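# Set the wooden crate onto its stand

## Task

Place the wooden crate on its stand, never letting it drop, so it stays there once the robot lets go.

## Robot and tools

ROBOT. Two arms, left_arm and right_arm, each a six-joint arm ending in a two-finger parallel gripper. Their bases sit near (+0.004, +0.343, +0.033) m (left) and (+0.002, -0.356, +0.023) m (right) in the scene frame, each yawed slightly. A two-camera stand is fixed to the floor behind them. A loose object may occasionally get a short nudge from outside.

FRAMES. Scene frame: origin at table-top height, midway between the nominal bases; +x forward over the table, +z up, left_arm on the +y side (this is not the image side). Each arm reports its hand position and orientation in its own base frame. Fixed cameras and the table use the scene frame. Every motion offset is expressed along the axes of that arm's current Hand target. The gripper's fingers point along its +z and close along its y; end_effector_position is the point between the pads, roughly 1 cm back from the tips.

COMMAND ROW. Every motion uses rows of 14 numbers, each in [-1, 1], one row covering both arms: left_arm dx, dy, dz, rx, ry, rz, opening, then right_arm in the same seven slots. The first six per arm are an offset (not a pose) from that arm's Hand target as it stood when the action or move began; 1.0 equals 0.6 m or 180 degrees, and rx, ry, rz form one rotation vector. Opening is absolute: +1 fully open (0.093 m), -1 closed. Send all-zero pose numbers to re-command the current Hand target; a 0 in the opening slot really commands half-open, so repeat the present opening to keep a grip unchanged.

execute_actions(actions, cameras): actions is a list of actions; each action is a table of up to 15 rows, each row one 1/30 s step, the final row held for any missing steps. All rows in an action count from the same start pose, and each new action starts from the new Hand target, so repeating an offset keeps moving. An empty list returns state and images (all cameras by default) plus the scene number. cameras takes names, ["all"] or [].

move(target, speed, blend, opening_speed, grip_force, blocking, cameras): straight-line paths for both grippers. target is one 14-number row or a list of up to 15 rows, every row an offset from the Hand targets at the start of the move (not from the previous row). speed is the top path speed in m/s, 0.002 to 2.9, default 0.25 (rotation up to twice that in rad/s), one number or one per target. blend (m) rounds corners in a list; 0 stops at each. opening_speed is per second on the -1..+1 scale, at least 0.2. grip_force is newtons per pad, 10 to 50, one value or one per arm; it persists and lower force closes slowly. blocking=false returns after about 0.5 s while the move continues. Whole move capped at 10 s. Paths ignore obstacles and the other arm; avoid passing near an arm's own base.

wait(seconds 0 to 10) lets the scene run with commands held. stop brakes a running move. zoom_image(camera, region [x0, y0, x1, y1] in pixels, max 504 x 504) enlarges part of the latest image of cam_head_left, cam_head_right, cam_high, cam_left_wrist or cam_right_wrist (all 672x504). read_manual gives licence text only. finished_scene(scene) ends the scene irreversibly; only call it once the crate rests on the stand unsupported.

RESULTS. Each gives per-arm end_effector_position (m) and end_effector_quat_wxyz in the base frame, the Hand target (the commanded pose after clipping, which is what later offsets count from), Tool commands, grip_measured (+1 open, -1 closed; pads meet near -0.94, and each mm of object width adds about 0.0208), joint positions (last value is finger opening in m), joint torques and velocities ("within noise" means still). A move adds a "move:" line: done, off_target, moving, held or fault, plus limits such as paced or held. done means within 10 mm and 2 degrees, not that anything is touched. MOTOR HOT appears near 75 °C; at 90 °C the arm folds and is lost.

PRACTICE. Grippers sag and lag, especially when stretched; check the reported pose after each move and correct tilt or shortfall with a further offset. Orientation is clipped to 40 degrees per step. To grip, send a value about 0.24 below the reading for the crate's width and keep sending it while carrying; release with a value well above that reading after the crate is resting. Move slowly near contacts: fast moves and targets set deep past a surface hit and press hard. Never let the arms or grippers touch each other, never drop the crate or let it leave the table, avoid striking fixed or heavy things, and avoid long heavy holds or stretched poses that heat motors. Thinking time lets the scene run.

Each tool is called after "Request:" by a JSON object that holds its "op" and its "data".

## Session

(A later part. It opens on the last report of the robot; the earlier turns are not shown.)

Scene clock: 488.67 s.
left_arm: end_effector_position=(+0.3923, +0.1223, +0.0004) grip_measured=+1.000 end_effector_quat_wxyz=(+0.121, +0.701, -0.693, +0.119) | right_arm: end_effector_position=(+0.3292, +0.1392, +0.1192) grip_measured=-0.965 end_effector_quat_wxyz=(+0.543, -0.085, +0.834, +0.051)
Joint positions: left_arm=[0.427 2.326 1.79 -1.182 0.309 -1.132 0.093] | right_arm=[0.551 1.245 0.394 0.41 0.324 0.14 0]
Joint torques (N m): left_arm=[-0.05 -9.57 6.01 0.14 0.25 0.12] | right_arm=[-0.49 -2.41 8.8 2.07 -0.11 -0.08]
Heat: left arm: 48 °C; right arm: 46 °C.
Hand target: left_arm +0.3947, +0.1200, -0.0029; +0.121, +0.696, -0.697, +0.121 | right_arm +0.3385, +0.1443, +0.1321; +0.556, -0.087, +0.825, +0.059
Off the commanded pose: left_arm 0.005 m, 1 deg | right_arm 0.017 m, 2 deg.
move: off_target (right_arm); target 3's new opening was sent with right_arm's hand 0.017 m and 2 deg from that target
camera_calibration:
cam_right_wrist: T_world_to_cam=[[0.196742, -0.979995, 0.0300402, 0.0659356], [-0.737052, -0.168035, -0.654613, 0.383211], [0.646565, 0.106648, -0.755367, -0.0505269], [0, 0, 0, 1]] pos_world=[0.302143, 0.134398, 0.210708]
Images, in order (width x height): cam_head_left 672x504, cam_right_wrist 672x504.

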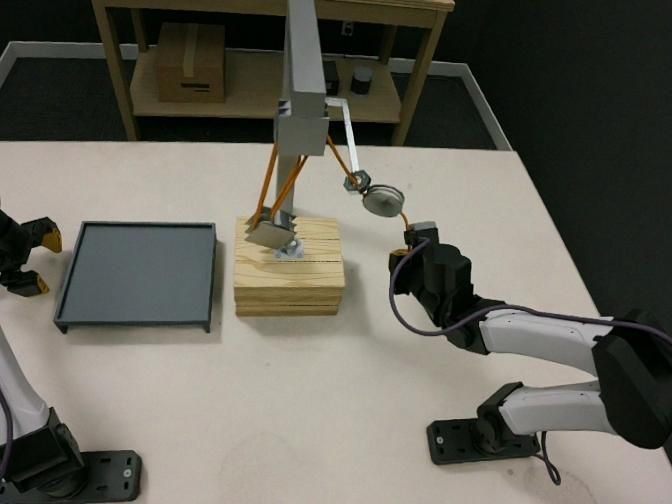

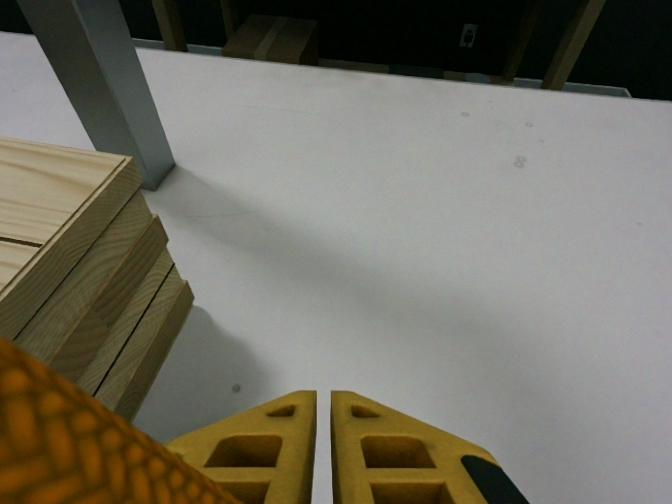

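Request:
{"op": "move", "data": {"target": [0,0,0,0,0,0,1,0.0365,-0.218,-0.09,0,0,0.33,-1], "speed": 0.12, "cameras": ["cam_right_wrist","cam_head_left","cam_head_right"]}}

Request:
{"op": "zoom_image", "data": {"camera": "cam_head_right", "region": [320, 150, 560, 390]}}

Scene clock: 497.30 s.
left_arm: end_effector_position=(+0.3923, +0.1223, +0.0004) grip_measured=+1.000 end_effector_quat_wxyz=(+0.121, +0.701, -0.693, +0.119) | right_arm: end_effector_position=(+0.3126, +0.0072, +0.1362) grip_measured=-0.965 end_effector_quat_wxyz=(+0.459, +0.321, +0.762, +0.326)
Joint positions: left_arm=[0.427 2.326 1.79 -1.182 0.309 -1.132 0.093] | right_arm=[-0.166 0.925 0.288 0.235 -0.357 0.868 0]
Joint torques (N m): left_arm=[-0.05 -9.74 6.05 0.18 0.26 0.08] | right_arm=[-0.73 -2.35 5.64 1.85 -0.15 0.12]
Heat: left arm: 48 °C; right arm: 45 °C.
Hand target: left_arm +0.3947, +0.1200, -0.0029; +0.121, +0.696, -0.697, +0.121 | right_arm +0.3088, +0.0043, +0.1319; +0.454, +0.333, +0.759, +0.327
Off the commanded pose: left_arm 0.005 m, 1 deg | right_arm 0.006 m, 2 deg.
move: done
camera_calibration:
cam_right_wrist: T_world_to_cam=[[-0.190106, -0.599649, -0.777355, 0.167474], [-0.727319, 0.617864, -0.298748, 0.302653], [0.659444, 0.508592, -0.553596, -0.0472849], [0, 0, 0, 1]] pos_world=[0.283145, -0.0625242, 0.194427]
Images, in order (width x height): cam_head_left 672x504, cam_head_right 672x504, cam_right_wrist 672x504.

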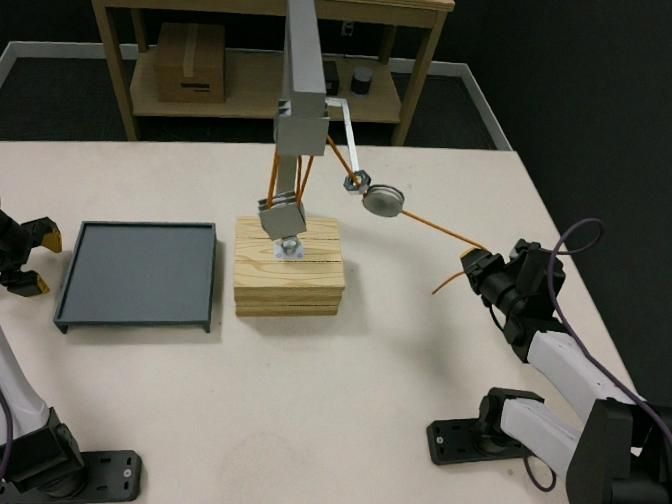

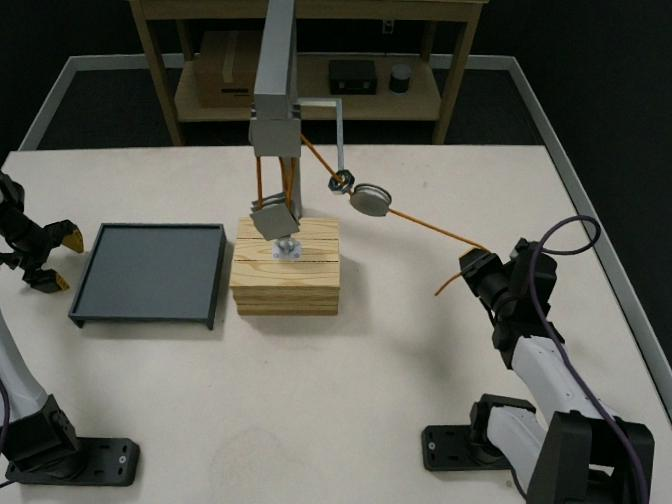

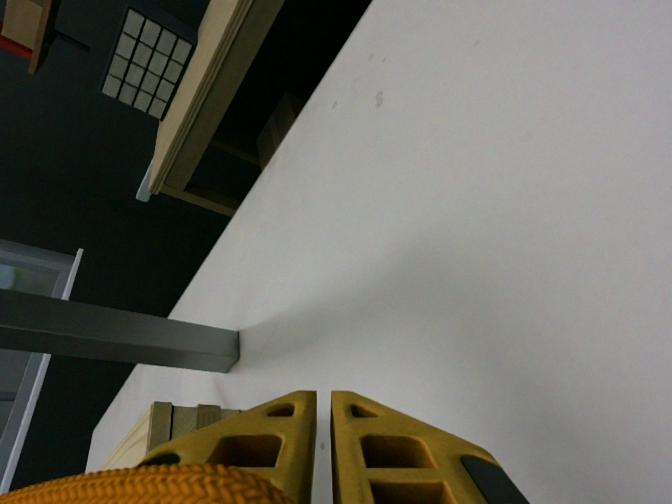

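Scaled by 2.100 from the camera's 672x504 image, which has a finer 960x720 frame.

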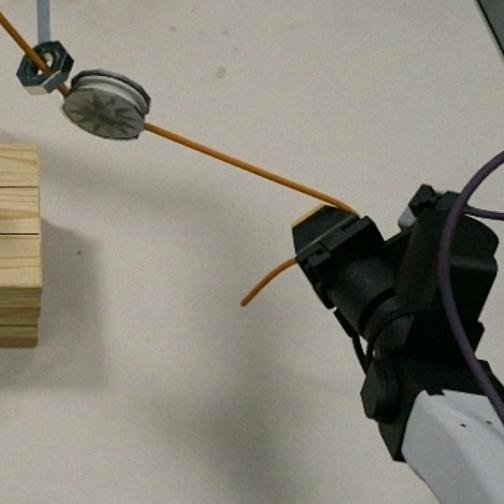

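Request:
{"op": "move", "data": {"target": [0,0,0,0,0,0,1,-0.147,-0.13,-0.048,0.0786,-0.133,0.062,-1], "speed": 0.08, "cameras": ["cam_right_wrist","cam_head_left","cam_high"]}}

Scene clock: 505.20 s.
left_arm: end_effector_position=(+0.3923, +0.1223, +0.0004) grip_measured=+1.000 end_effector_quat_wxyz=(+0.121, +0.701, -0.693, +0.119) | right_arm: end_effector_position=(+0.3055, -0.0370, +0.1594) grip_measured=-0.965 end_effector_quat_wxyz=(+0.525, +0.356, +0.704, +0.319)
Joint positions: left_arm=[0.427 2.326 1.79 -1.182 0.309 -1.132 0.093] | right_arm=[-0.336 0.843 0.236 0.339 -0.401 0.907 0]
Joint torques (N m): left_arm=[0.01 -9.8 6.13 0.17 0.24 0.14] | right_arm=[-7.02 -0.13 4.51 1.32 2.75 0.79]
Heat: left arm: 48 °C; right arm: 44 °C.
Hand target: left_arm +0.3947, +0.1200, -0.0029; +0.121, +0.696, -0.697, +0.121 | right_arm +0.2987, -0.1161, +0.1220; +0.523, +0.518, +0.648, +0.198
Off the commanded pose: left_arm 0.005 m, 1 deg | right_arm 0.088 m, 24 deg.
move: off_target (right_arm)
camera_calibration:
cam_right_wrist: T_world_to_cam=[[-0.16999, -0.560597, -0.810453, 0.158217], [-0.590846, 0.716183, -0.371461, 0.305321], [0.788672, 0.415708, -0.452971, -0.0662813], [0, 0, 0, 1]] pos_world=[0.259567, -0.102416, 0.211619]
Images, in order (width x height): cam_head_left 672x504, cam_high 672x504, cam_right_wrist 672x504.

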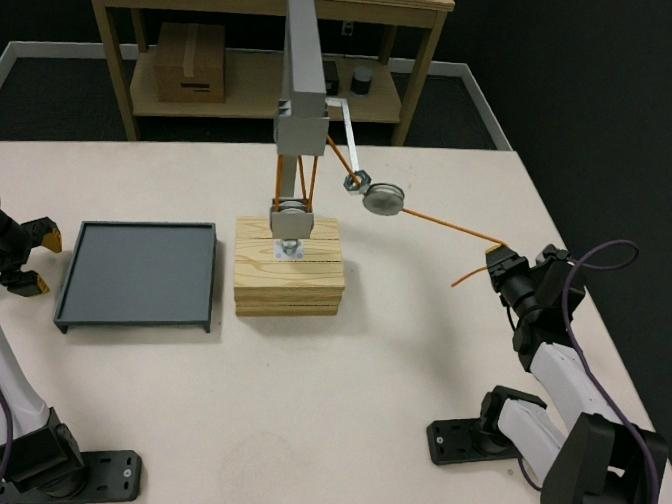

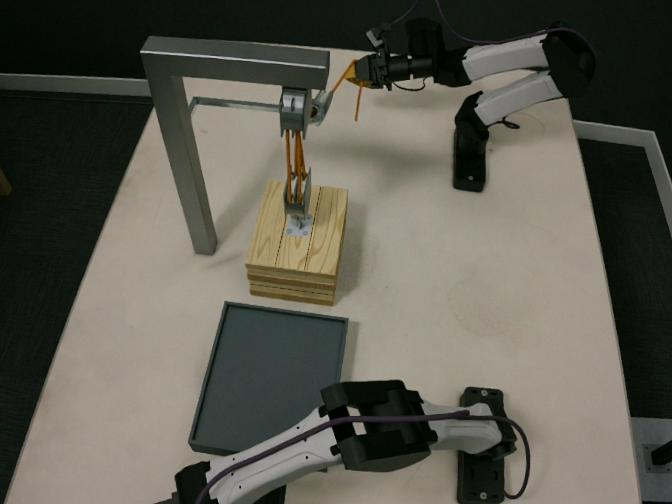

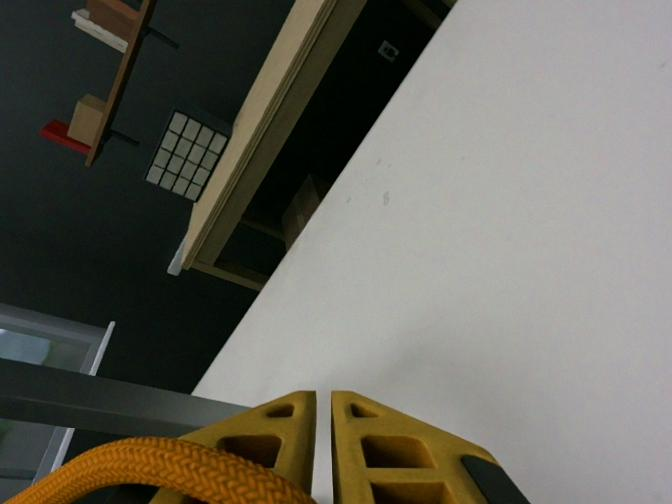

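Request:
{"op": "move", "data": {"target": [0,0,0,0,0,0,1,-0.124,-0.071,0.049,0,0,0,-1], "speed": 0.06, "cameras": ["cam_right_wrist","cam_head_left","cam_high"]}}

Scene clock: 513.70 s.
left_arm: end_effector_position=(+0.3923, +0.1223, +0.0004) grip_measured=+1.000 end_effector_quat_wxyz=(+0.121, +0.701, -0.693, +0.119) | right_arm: end_effector_position=(+0.2056, -0.0655, +0.1686) grip_measured=-0.965 end_effector_quat_wxyz=(+0.512, +0.321, +0.667, +0.436)
Joint positions: left_arm=[0.427 2.326 1.79 -1.182 0.309 -1.132 0.093] | right_arm=[-1.189 0.649 0.239 -0.252 -1.413 0.498 0]
Joint torques (N m): left_arm=[-0.02 -9.68 6.09 0.18 0.25 0.09] | right_arm=[-9.2 2.62 8.98 1.62 4.25 0.41]
Heat: left arm: 48 °C; right arm: 44 °C.
Hand target: left_arm +0.3947, +0.1200, -0.0029; +0.121, +0.696, -0.697, +0.121 | right_arm +0.2987, -0.2063, +0.1121; +0.523, +0.518, +0.648, +0.198
Off the commanded pose: left_arm 0.005 m, 1 deg | right_arm 0.178 m, 36 deg.
move: off_target (right_arm); limits=paced
camera_calibration:
cam_right_wrist: T_world_to_cam=[[0.0144333, -0.433805, -0.900891, 0.118374], [-0.654714, 0.67688, -0.336426, 0.274798], [0.755739, 0.594682, -0.274249, 0.0169167], [0, 0, 0, 1]] pos_world=[0.165421, -0.144714, 0.203731]
Images, in order (width x height): cam_head_left 672x504, cam_high 672x504, cam_right_wrist 672x504.

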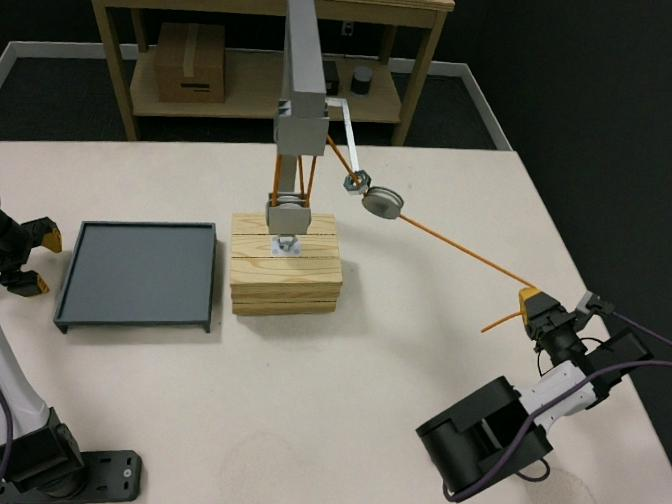

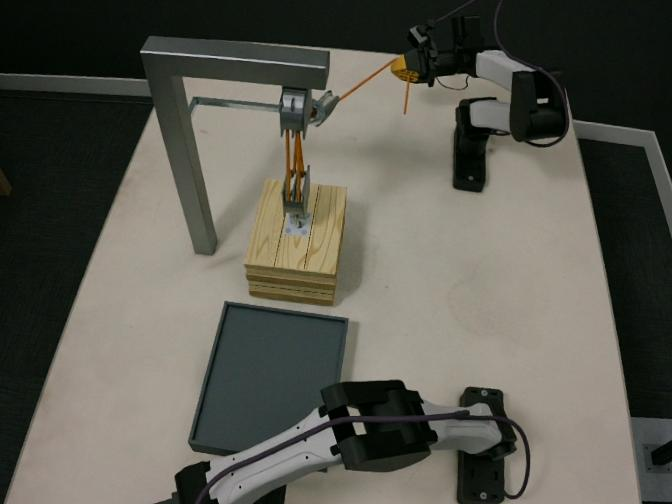

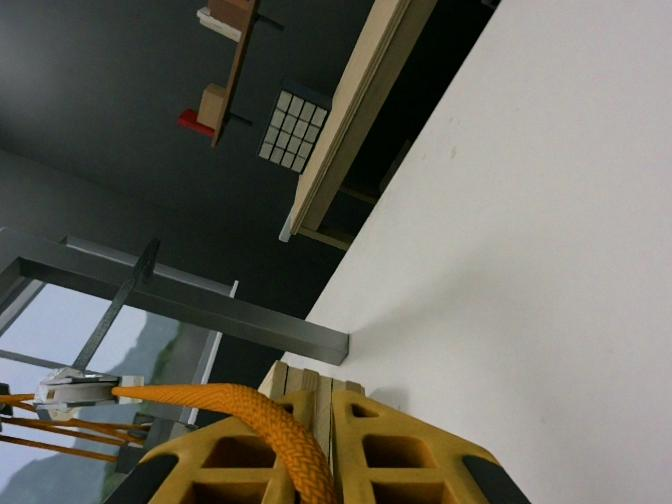

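Request:
{"op": "move", "data": {"target": [0,0,0,0,0,0,1,-0.116,-0.025,0.1375,0,0,0,-1], "speed": 0.06, "cameras": ["cam_right_wrist","cam_head_left","cam_high"]}}

Scene clock: 525.40 s.
left_arm: end_effector_position=(+0.3923, +0.1223, +0.0004) grip_measured=+1.000 end_effector_quat_wxyz=(+0.121, +0.701, -0.693, +0.119) | right_arm: end_effector_position=(+0.3352, -0.1719, +0.1546) grip_measured=-0.965 end_effector_quat_wxyz=(+0.322, +0.333, +0.696, +0.549)
Joint positions: left_arm=[0.427 2.326 1.79 -1.182 0.309 -1.132 0.093] | right_arm=[-0.927 1.821 1.125 -0.623 -1.372 0.174 0]
Joint torques (N m): left_arm=[-0.09 -9.69 6.31 0.17 0.28 0.08] | right_arm=[-11.79 -2.63 12.71 2.92 2.56 0.75]
Heat: left arm: 49 °C; right arm: 46 °C.
Hand target: left_arm +0.3947, +0.1200, -0.0029; +0.121, +0.696, -0.697, +0.121 | right_arm +0.3588, -0.2965, +0.1020; +0.486, +0.484, +0.671, +0.283
Off the commanded pose: left_arm 0.005 m, 1 deg | right_arm 0.137 m, 52 deg; orientation clipped.
move: off_target (right_arm); limits=paced
camera_calibration:
cam_right_wrist: T_world_to_cam=[[-0.10683, -0.197067, -0.974552, 0.150481], [-0.864311, 0.50291, -0.00694979, 0.416419], [0.491481, 0.841574, -0.224053, 0.101556], [0, 0, 0, 1]] pos_world=[0.326079, -0.265233, 0.1723]
Images, in order (width x height): cam_head_left 672x504, cam_high 672x504, cam_right_wrist 672x504.

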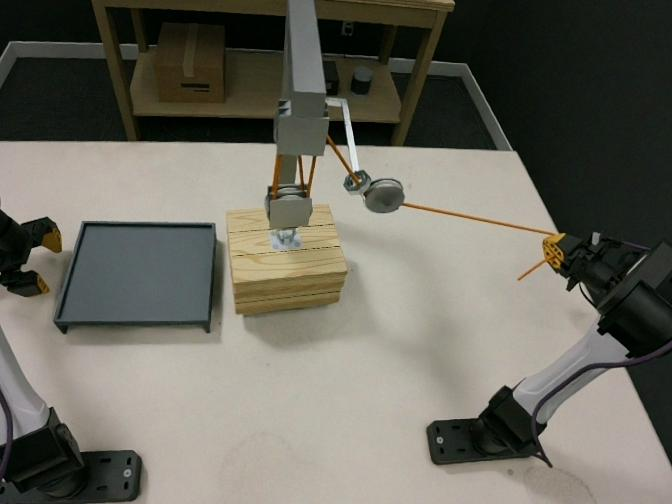

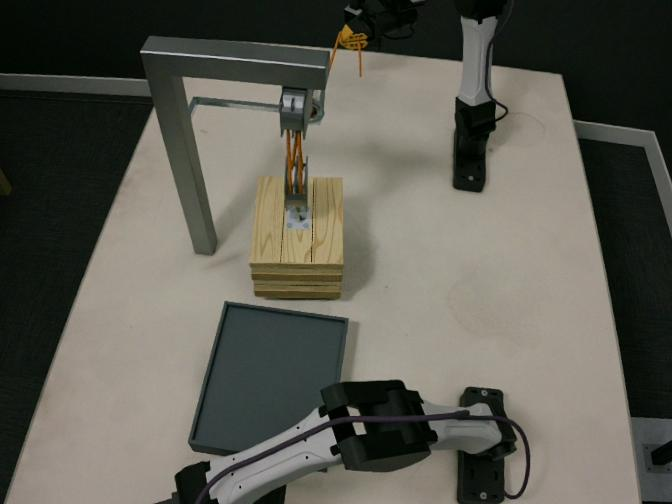

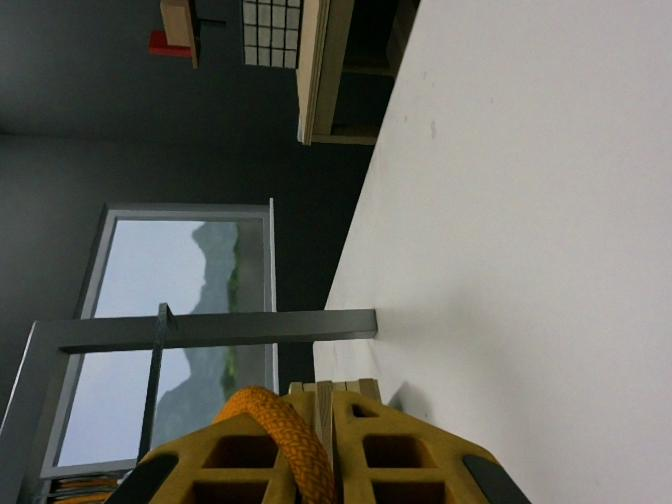

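Request:
{"op": "move", "data": {"target": [0,0,0,0,0,0,1,-0.156,-0.05,0.046,0,0,0,-1], "speed": 0.06, "cameras": ["cam_right_wrist","cam_head_left","cam_high","cam_head_right"]}}

Scene clock: 533.27 s.
left_arm: end_effector_position=(+0.3923, +0.1223, +0.0004) grip_measured=+1.000 end_effector_quat_wxyz=(+0.121, +0.701, -0.693, +0.119) | right_arm: end_effector_position=(+0.3718, -0.2528, +0.1459) grip_measured=-0.965 end_effector_quat_wxyz=(+0.281, +0.376, +0.705, +0.531)
Joint positions: left_arm=[0.427 2.326 1.79 -1.182 0.309 -1.132 0.093] | right_arm=[-0.965 2.179 1.685 -1.04 -1.289 0.042 0]
Joint torques (N m): left_arm=[-0.02 -9.8 6.06 0.2 0.29 0.1] | right_arm=[-13.67 -5.08 12.38 3.59 1.33 0.76]
Heat: left arm: 49 °C; right arm: 49 °C.
Hand target: left_arm +0.3947, +0.1200, -0.0029; +0.121, +0.696, -0.697, +0.121 | right_arm +0.3787, -0.3967, +0.1018; +0.486, +0.484, +0.671, +0.283
Off the commanded pose: left_arm 0.005 m, 1 deg | right_arm 0.151 m, 39 deg.
move: off_target (right_arm); limits=paced
camera_calibration:
cam_right_wrist: T_world_to_cam=[[-0.228137, -0.174501, -0.957864, 0.178279], [-0.848594, 0.517955, 0.107752, 0.469801], [0.477327, 0.83742, -0.266245, 0.160151], [0, 0, 0, 1]] pos_world=[0.362897, -0.34634, 0.162784]
Images, in order (width x height): cam_head_left 672x504, cam_head_right 672x504, cam_high 672x504, cam_right_wrist 672x504.

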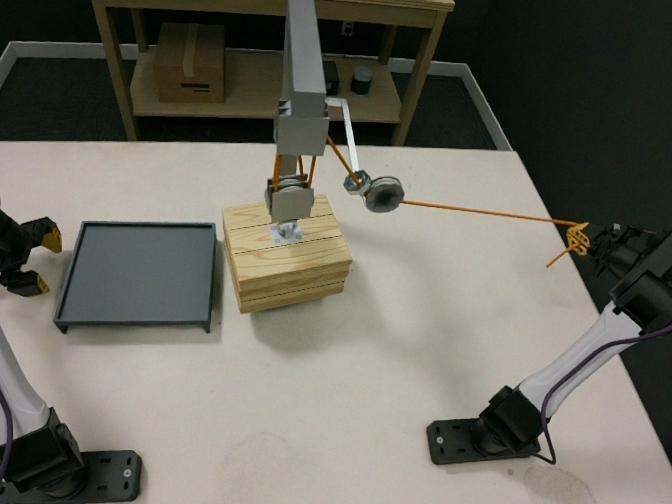

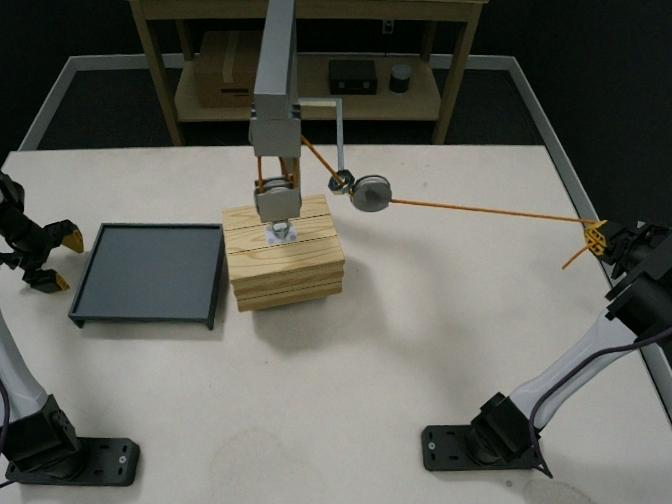

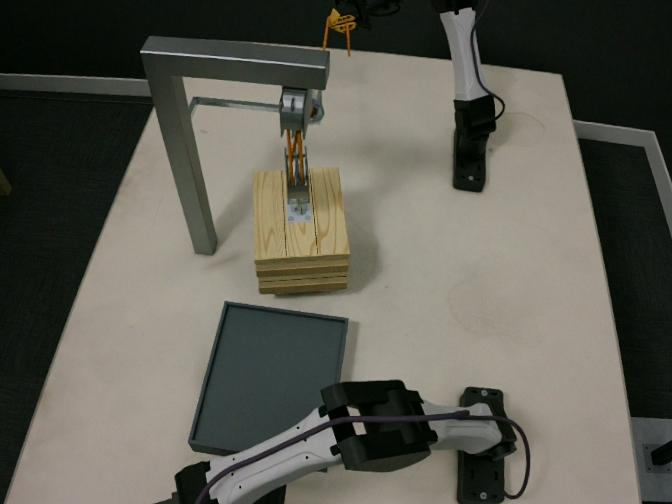

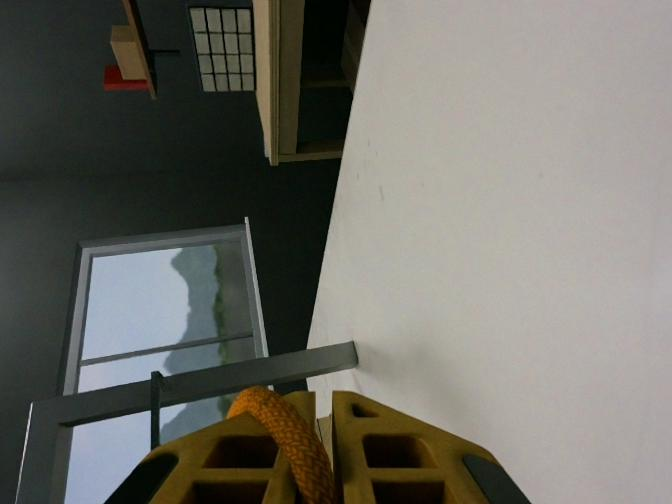

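Request:
{"op": "zoom_image", "data": {"camera": "cam_high", "region": [170, 150, 420, 400]}}

Request:
{"op": "zoom_image", "data": {"camera": "cam_head_left", "region": [40, 180, 370, 350]}}

Scaled by 2.016 from the camera's 672x504 image, which has a finer 960x720 frame.

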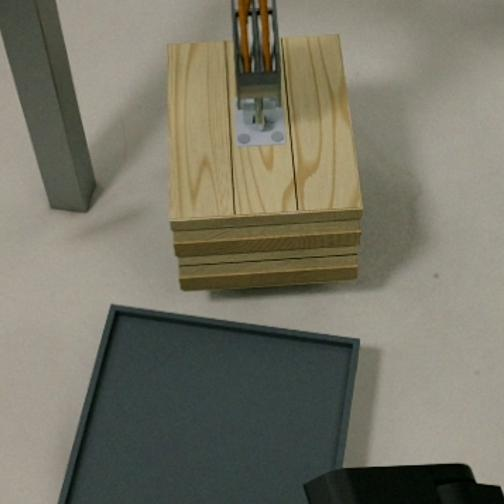

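Scaled by 1.527 from the camera's 672x504 image, which has a finer 960x720 frame.

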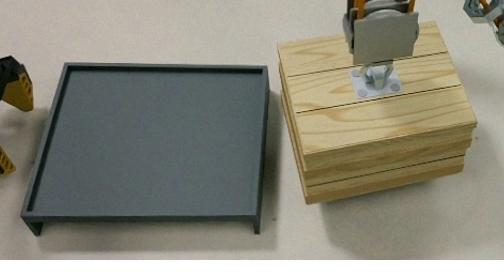

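Request:
{"op": "move", "data": {"target": [[0.039,0,-0.11,0,0,0,0.5,0,0,0,0,0,0,-1],[0.088,-0.006,-0.0975,0.088,0.088,0.494,-0.4,0,0,0,0,0,0,-1]], "speed": 0.2, "cameras": ["cam_left_wrist","cam_head_left","cam_high","cam_head_right"]}}

Scene clock: 566.83 s.
left_arm: end_effector_position=(+0.3948, +0.0891, +0.0701) grip_measured=-0.399 end_effector_quat_wxyz=(+0.002, -0.005, +0.943, -0.332) | right_arm: end_effector_position=(+0.3718, -0.2528, +0.1459) grip_measured=-0.965 end_effector_quat_wxyz=(+0.280, +0.377, +0.705, +0.532)
Joint positions: left_arm=[0.459 2.386 2.053 -1.572 0.6 0.553 0.026] | right_arm=[-0.965 2.179 1.685 -1.04 -1.289 0.044 0]
Joint torques (N m): left_arm=[0.79 -9.21 8.12 -0.39 0.64 0.13] | right_arm=[-13.64 -5.08 12.36 3.6 1.35 0.74]
Heat: left arm: 49 °C; right arm: 54 °C.
Hand target: left_arm +0.3983, +0.0901, +0.0701; +0.000, +0.000, +0.940, -0.341 | right_arm +0.3786, -0.3967, +0.1018; +0.486, +0.484, +0.671, +0.283
Off the commanded pose: left_arm 0.004 m, 1 deg | right_arm 0.151 m, 39 deg.
joint sent to its limit (left arm) — joint 4 (wrist pitch), lower limit. The joint targets still meet the commanded pose.
move: off_target (right_arm)
camera_calibration:
cam_left_wrist: T_world_to_cam=[[0.00312809, -0.779483, 0.626415, 0.0235791], [-0.914825, 0.250742, 0.316581, 0.356556], [-0.403838, -0.574051, -0.712307, 0.341659], [0, 0, 0, 1]] pos_world=[0.464087, 0.125105, 0.115717]
Images, in order (width x height): cam_head_left 672x504, cam_head_right 672x504, cam_high 672x504, cam_left_wrist 672x504.

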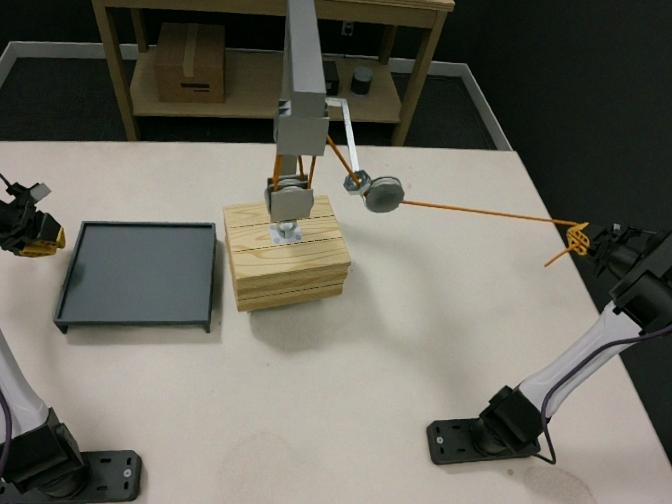

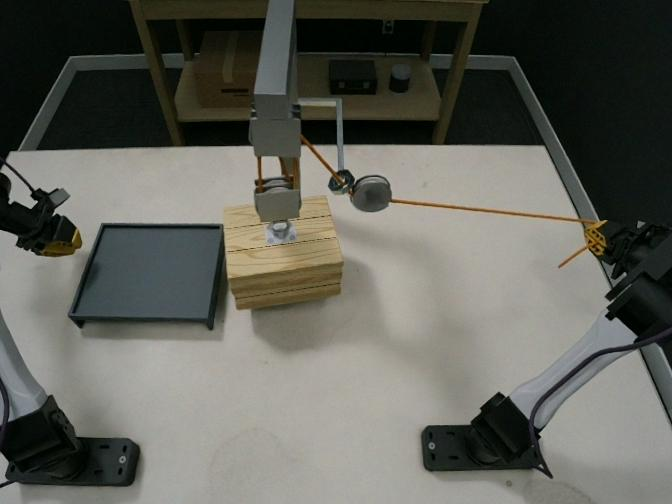

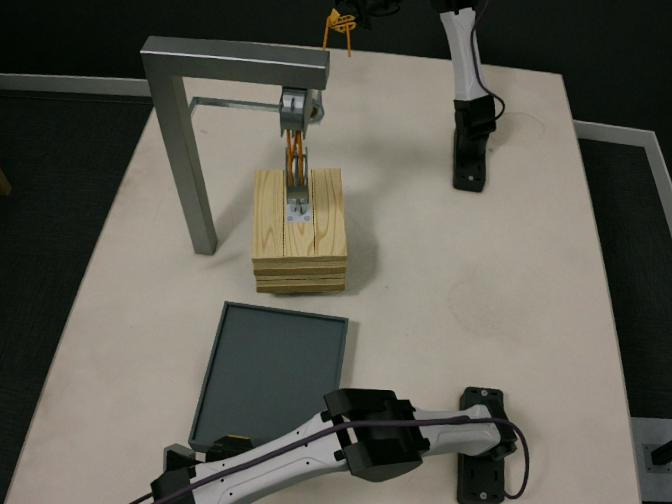

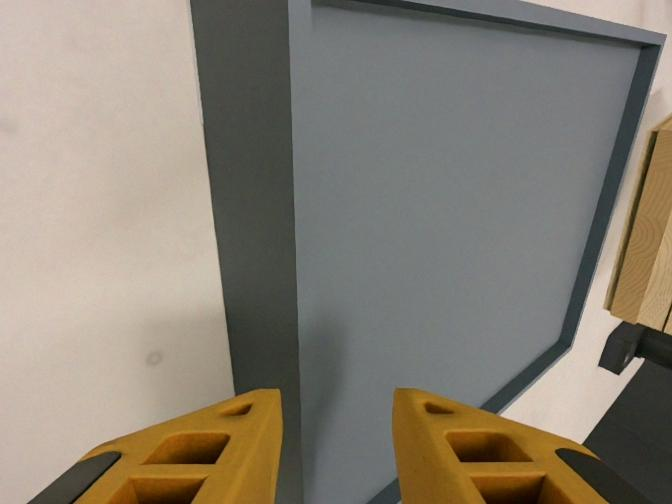

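Request:
{"op": "move", "data": {"target": [[0.005,0.089,0.106,0,0,0,-1,0,0,0,0,0,0,-1],[0.025,-0.115,0.2775,0,-0.018,-0.021,-1,0,0,0,0,0,0,-1]], "speed": [0.12,0.06], "cameras": ["cam_left_wrist","cam_head_left","cam_high","cam_head_right"]}}

Scene clock: 584.03 s.
left_arm: end_effector_position=(+0.3967, -0.0052, -0.0144) grip_measured=-0.986 end_effector_quat_wxyz=(+0.051, -0.070, +0.956, -0.280) | right_arm: end_effector_position=(+0.3718, -0.2528, +0.1459) grip_measured=-0.965 end_effector_quat_wxyz=(+0.280, +0.377, +0.705, +0.532)
Joint positions: left_arm=[0.221 2.159 1.367 -0.756 0.577 0.068 0] | right_arm=[-0.965 2.179 1.685 -1.04 -1.289 0.045 0]
Joint torques (N m): left_arm=[-9.03 -8.79 2.13 0.32 1.83 -0.23] | right_arm=[-13.63 -5.05 12.36 3.6 1.35 0.74]
Heat: left arm: 48 °C; right arm: 56 °C.
Hand target: left_arm +0.3830, -0.0696, -0.0133; +0.015, -0.040, +0.939, -0.341 | right_arm +0.3786, -0.3967, +0.1018; +0.486, +0.484, +0.670, +0.283
Off the commanded pose: left_arm 0.066 m, 9 deg | right_arm 0.151 m, 39 deg.
move: off_target (left_arm, right_arm)
camera_calibration:
cam_left_wrist: T_world_to_cam=[[0.100552, -0.833876, 0.542715, -0.0370873], [-0.954884, 0.0723225, 0.288039, 0.423302], [-0.27944, -0.547193, -0.788983, 0.177861], [0, 0, 0, 1]] pos_world=[0.457635, 0.0357839, 0.0385297]
Images, in order (width x height): cam_head_left 672x504, cam_head_right 672x504, cam_high 672x504, cam_left_wrist 672x504.

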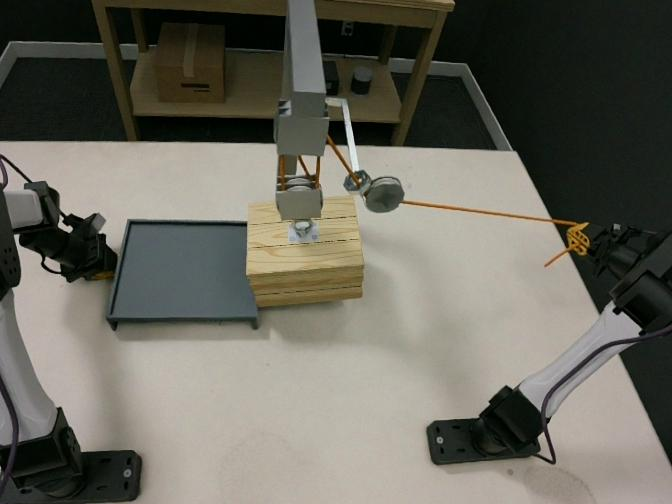

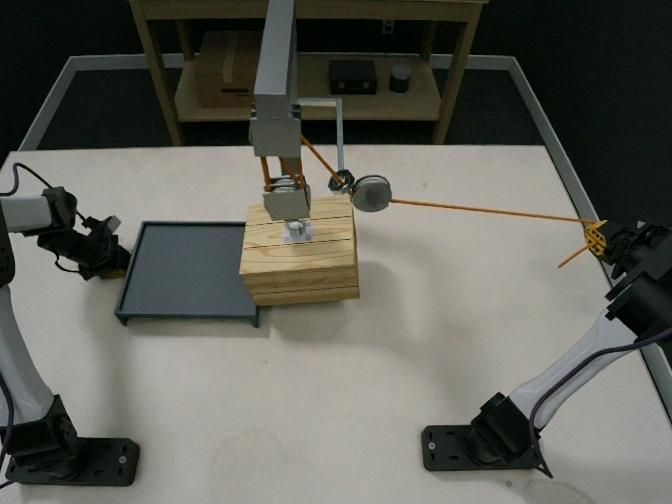

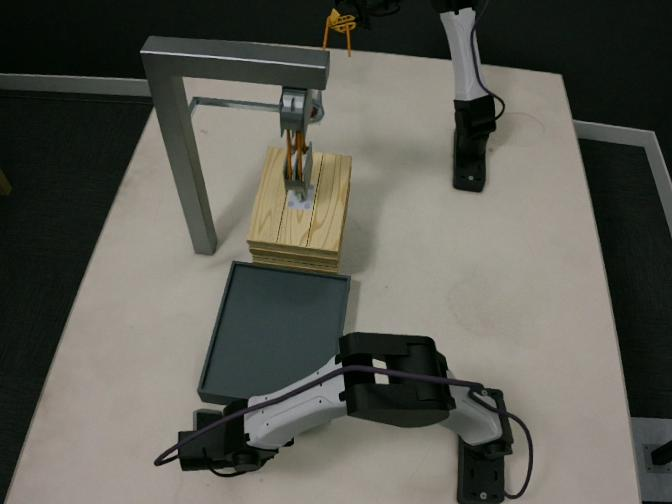

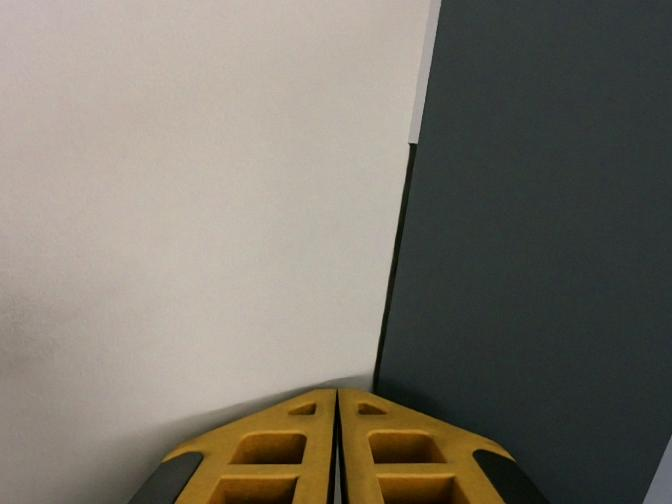

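Request:
{"op": "move", "data": {"target": [-0.03,0.075,-0.064,0,0,0,-1,-0.155,-0.05,0.04,0,0,0,-1], "speed": 0.05, "cameras": ["cam_head_left","cam_high","cam_head_right","cam_right_wrist"]}}

Scene clock: 594.10 s.
left_arm: end_effector_position=(+0.3968, +0.0024, -0.0149) grip_measured=-0.986 end_effector_quat_wxyz=(+0.025, -0.044, +0.948, -0.314) | right_arm: end_effector_position=(+0.4067, -0.3499, +0.1525) grip_measured=-0.965 end_effector_quat_wxyz=(+0.318, +0.351, +0.730, +0.493)
Joint positions: left_arm=[0.26 2.25 1.49 -0.91 0.634 0.2 0] | right_arm=[-1.013 2.785 2.839 -1.598 -1.253 -0.097 0]
Joint torques (N m): left_arm=[-0.42 -8.05 7.2 -0.06 1.15 0.15] | right_arm=[-13.85 -7.54 7.65 3.06 0.71 0.78]
Heat: left arm: 48 °C; right arm: 58 °C.
Hand target: left_arm +0.3959, -0.0091, -0.0128; +0.015, -0.040, +0.939, -0.341 | right_arm +0.3951, -0.4960, +0.1027; +0.486, +0.484, +0.671, +0.283
Off the commanded pose: left_arm 0.012 m, 4 deg | right_arm 0.155 m, 35 deg.
elbow stopped short (right arm): the move would have taken joint 3 (elbow) straighter than the controller allows.
joint read past its limit (right arm) — joint 4 (wrist pitch), lower limit.
move: off_target (left_arm, right_arm)
camera_calibration:
cam_right_wrist: T_world_to_cam=[[-0.195165, -0.289185, -0.937167, 0.118978], [-0.846496, 0.53226, 0.0120411, 0.567906], [0.495334, 0.795658, -0.348673, 0.21722], [0, 0, 0, 1]] pos_world=[0.396354, -0.440699, 0.180403]
Images, in order (width x height): cam_head_left 672x504, cam_head_right 672x504, cam_high 672x504, cam_right_wrist 672x504.

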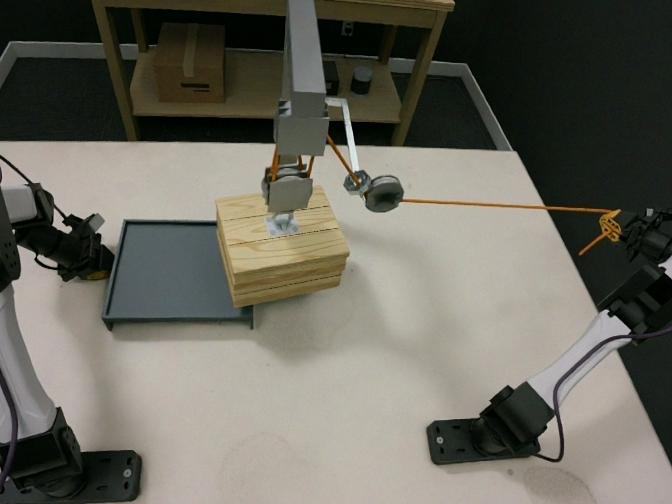

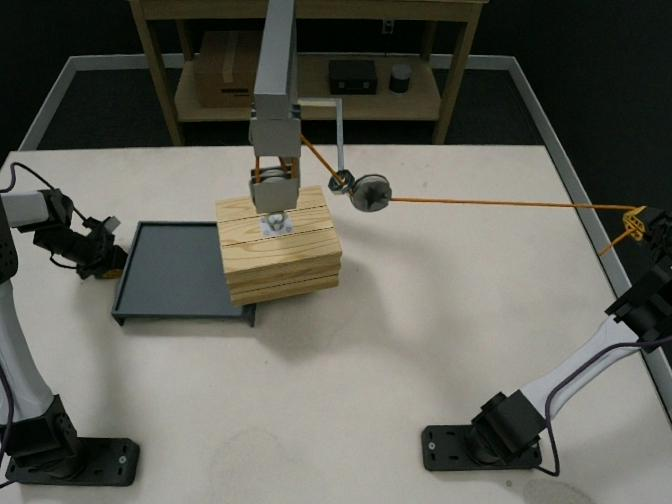

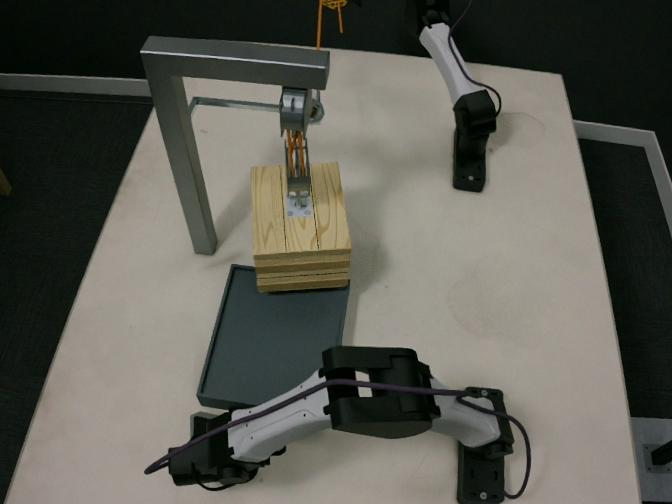

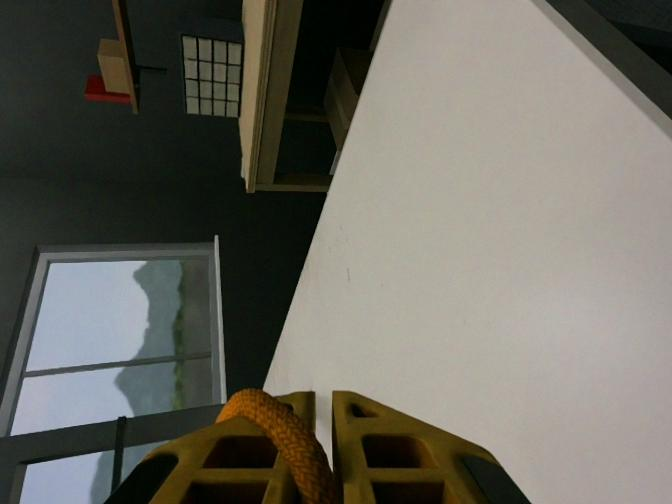

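Request:
{"op": "move", "data": {"target": [[0.03,0.034,-0.0285,0,0,0,-1,0,0,0,0,0,0,-1],[0.067,-0.151,0.126,0,-0.021,-0.0256,-1,0,0,0,0,0,0,-1]], "speed": [0.12,0.06], "cameras": ["cam_left_wrist","cam_head_left","cam_high","cam_head_right"]}}

Scene clock: 606.53 s.
left_arm: end_effector_position=(+0.3660, -0.1200, -0.0171) grip_measured=-0.986 end_effector_quat_wxyz=(+0.024, -0.098, +0.935, -0.341) | right_arm: end_effector_position=(+0.4067, -0.3499, +0.1525) grip_measured=-0.965 end_effector_quat_wxyz=(+0.318, +0.351, +0.730, +0.493)
Joint positions: left_arm=[-0.039 2.05 1.108 -0.452 0.679 -0.309 0] | right_arm=[-1.013 2.785 2.839 -1.598 -1.253 -0.097 0]
Joint torques (N m): left_arm=[-2.22 -10.02 4.26 0.95 0.4 -0.18] | right_arm=[-13.81 -7.53 7.64 3.06 0.71 0.78]
Heat: left arm: 48 °C; right arm: 57 °C.
Hand target: left_arm +0.3660, -0.1302, -0.0126; +0.032, -0.089, +0.936, -0.340 | right_arm +0.3951, -0.4960, +0.1027; +0.486, +0.484, +0.671, +0.283
Off the commanded pose: left_arm 0.011 m, 1 deg | right_arm 0.155 m, 35 deg.
elbow stopped short (right arm): the move would have taken joint 3 (elbow) straighter than the controller allows.
joint read past its limit (right arm) — joint 4 (wrist pitch), lower limit.
move: off_target (left_arm, right_arm)
camera_calibration:
cam_left_wrist: T_world_to_cam=[[0.161222, -0.749021, 0.642631, -0.138633], [-0.940144, 0.0815234, 0.330882, 0.399418], [-0.300227, -0.657512, -0.691044, 0.100402], [0, 0, 0, 1]] pos_world=[0.428005, -0.0703856, 0.026312]
Images, in order (width x height): cam_head_left 672x504, cam_head_right 672x504, cam_high 672x504, cam_left_wrist 672x504.

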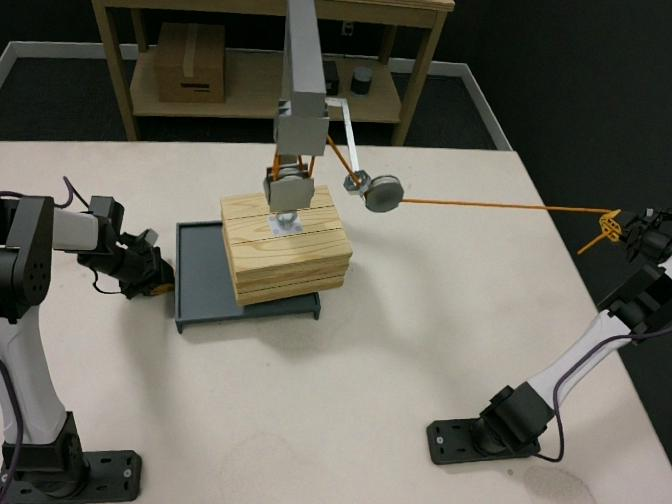

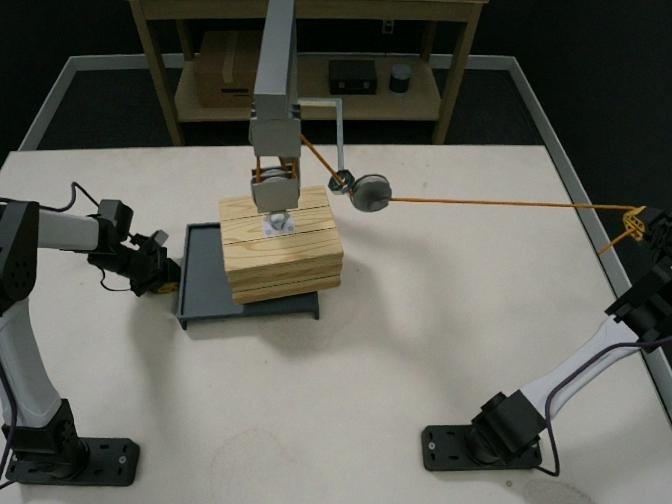

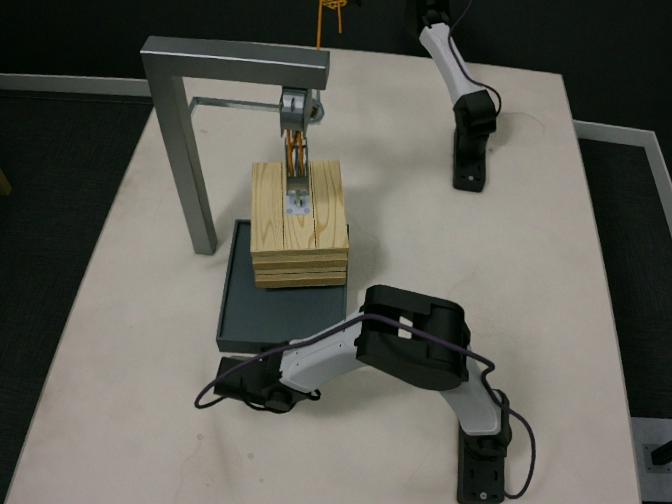

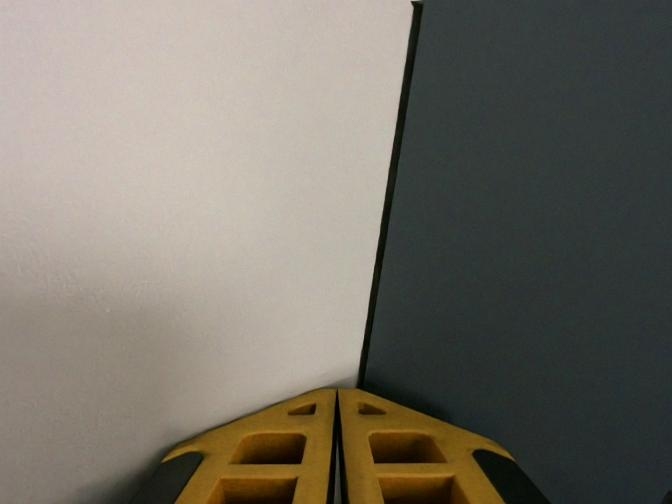

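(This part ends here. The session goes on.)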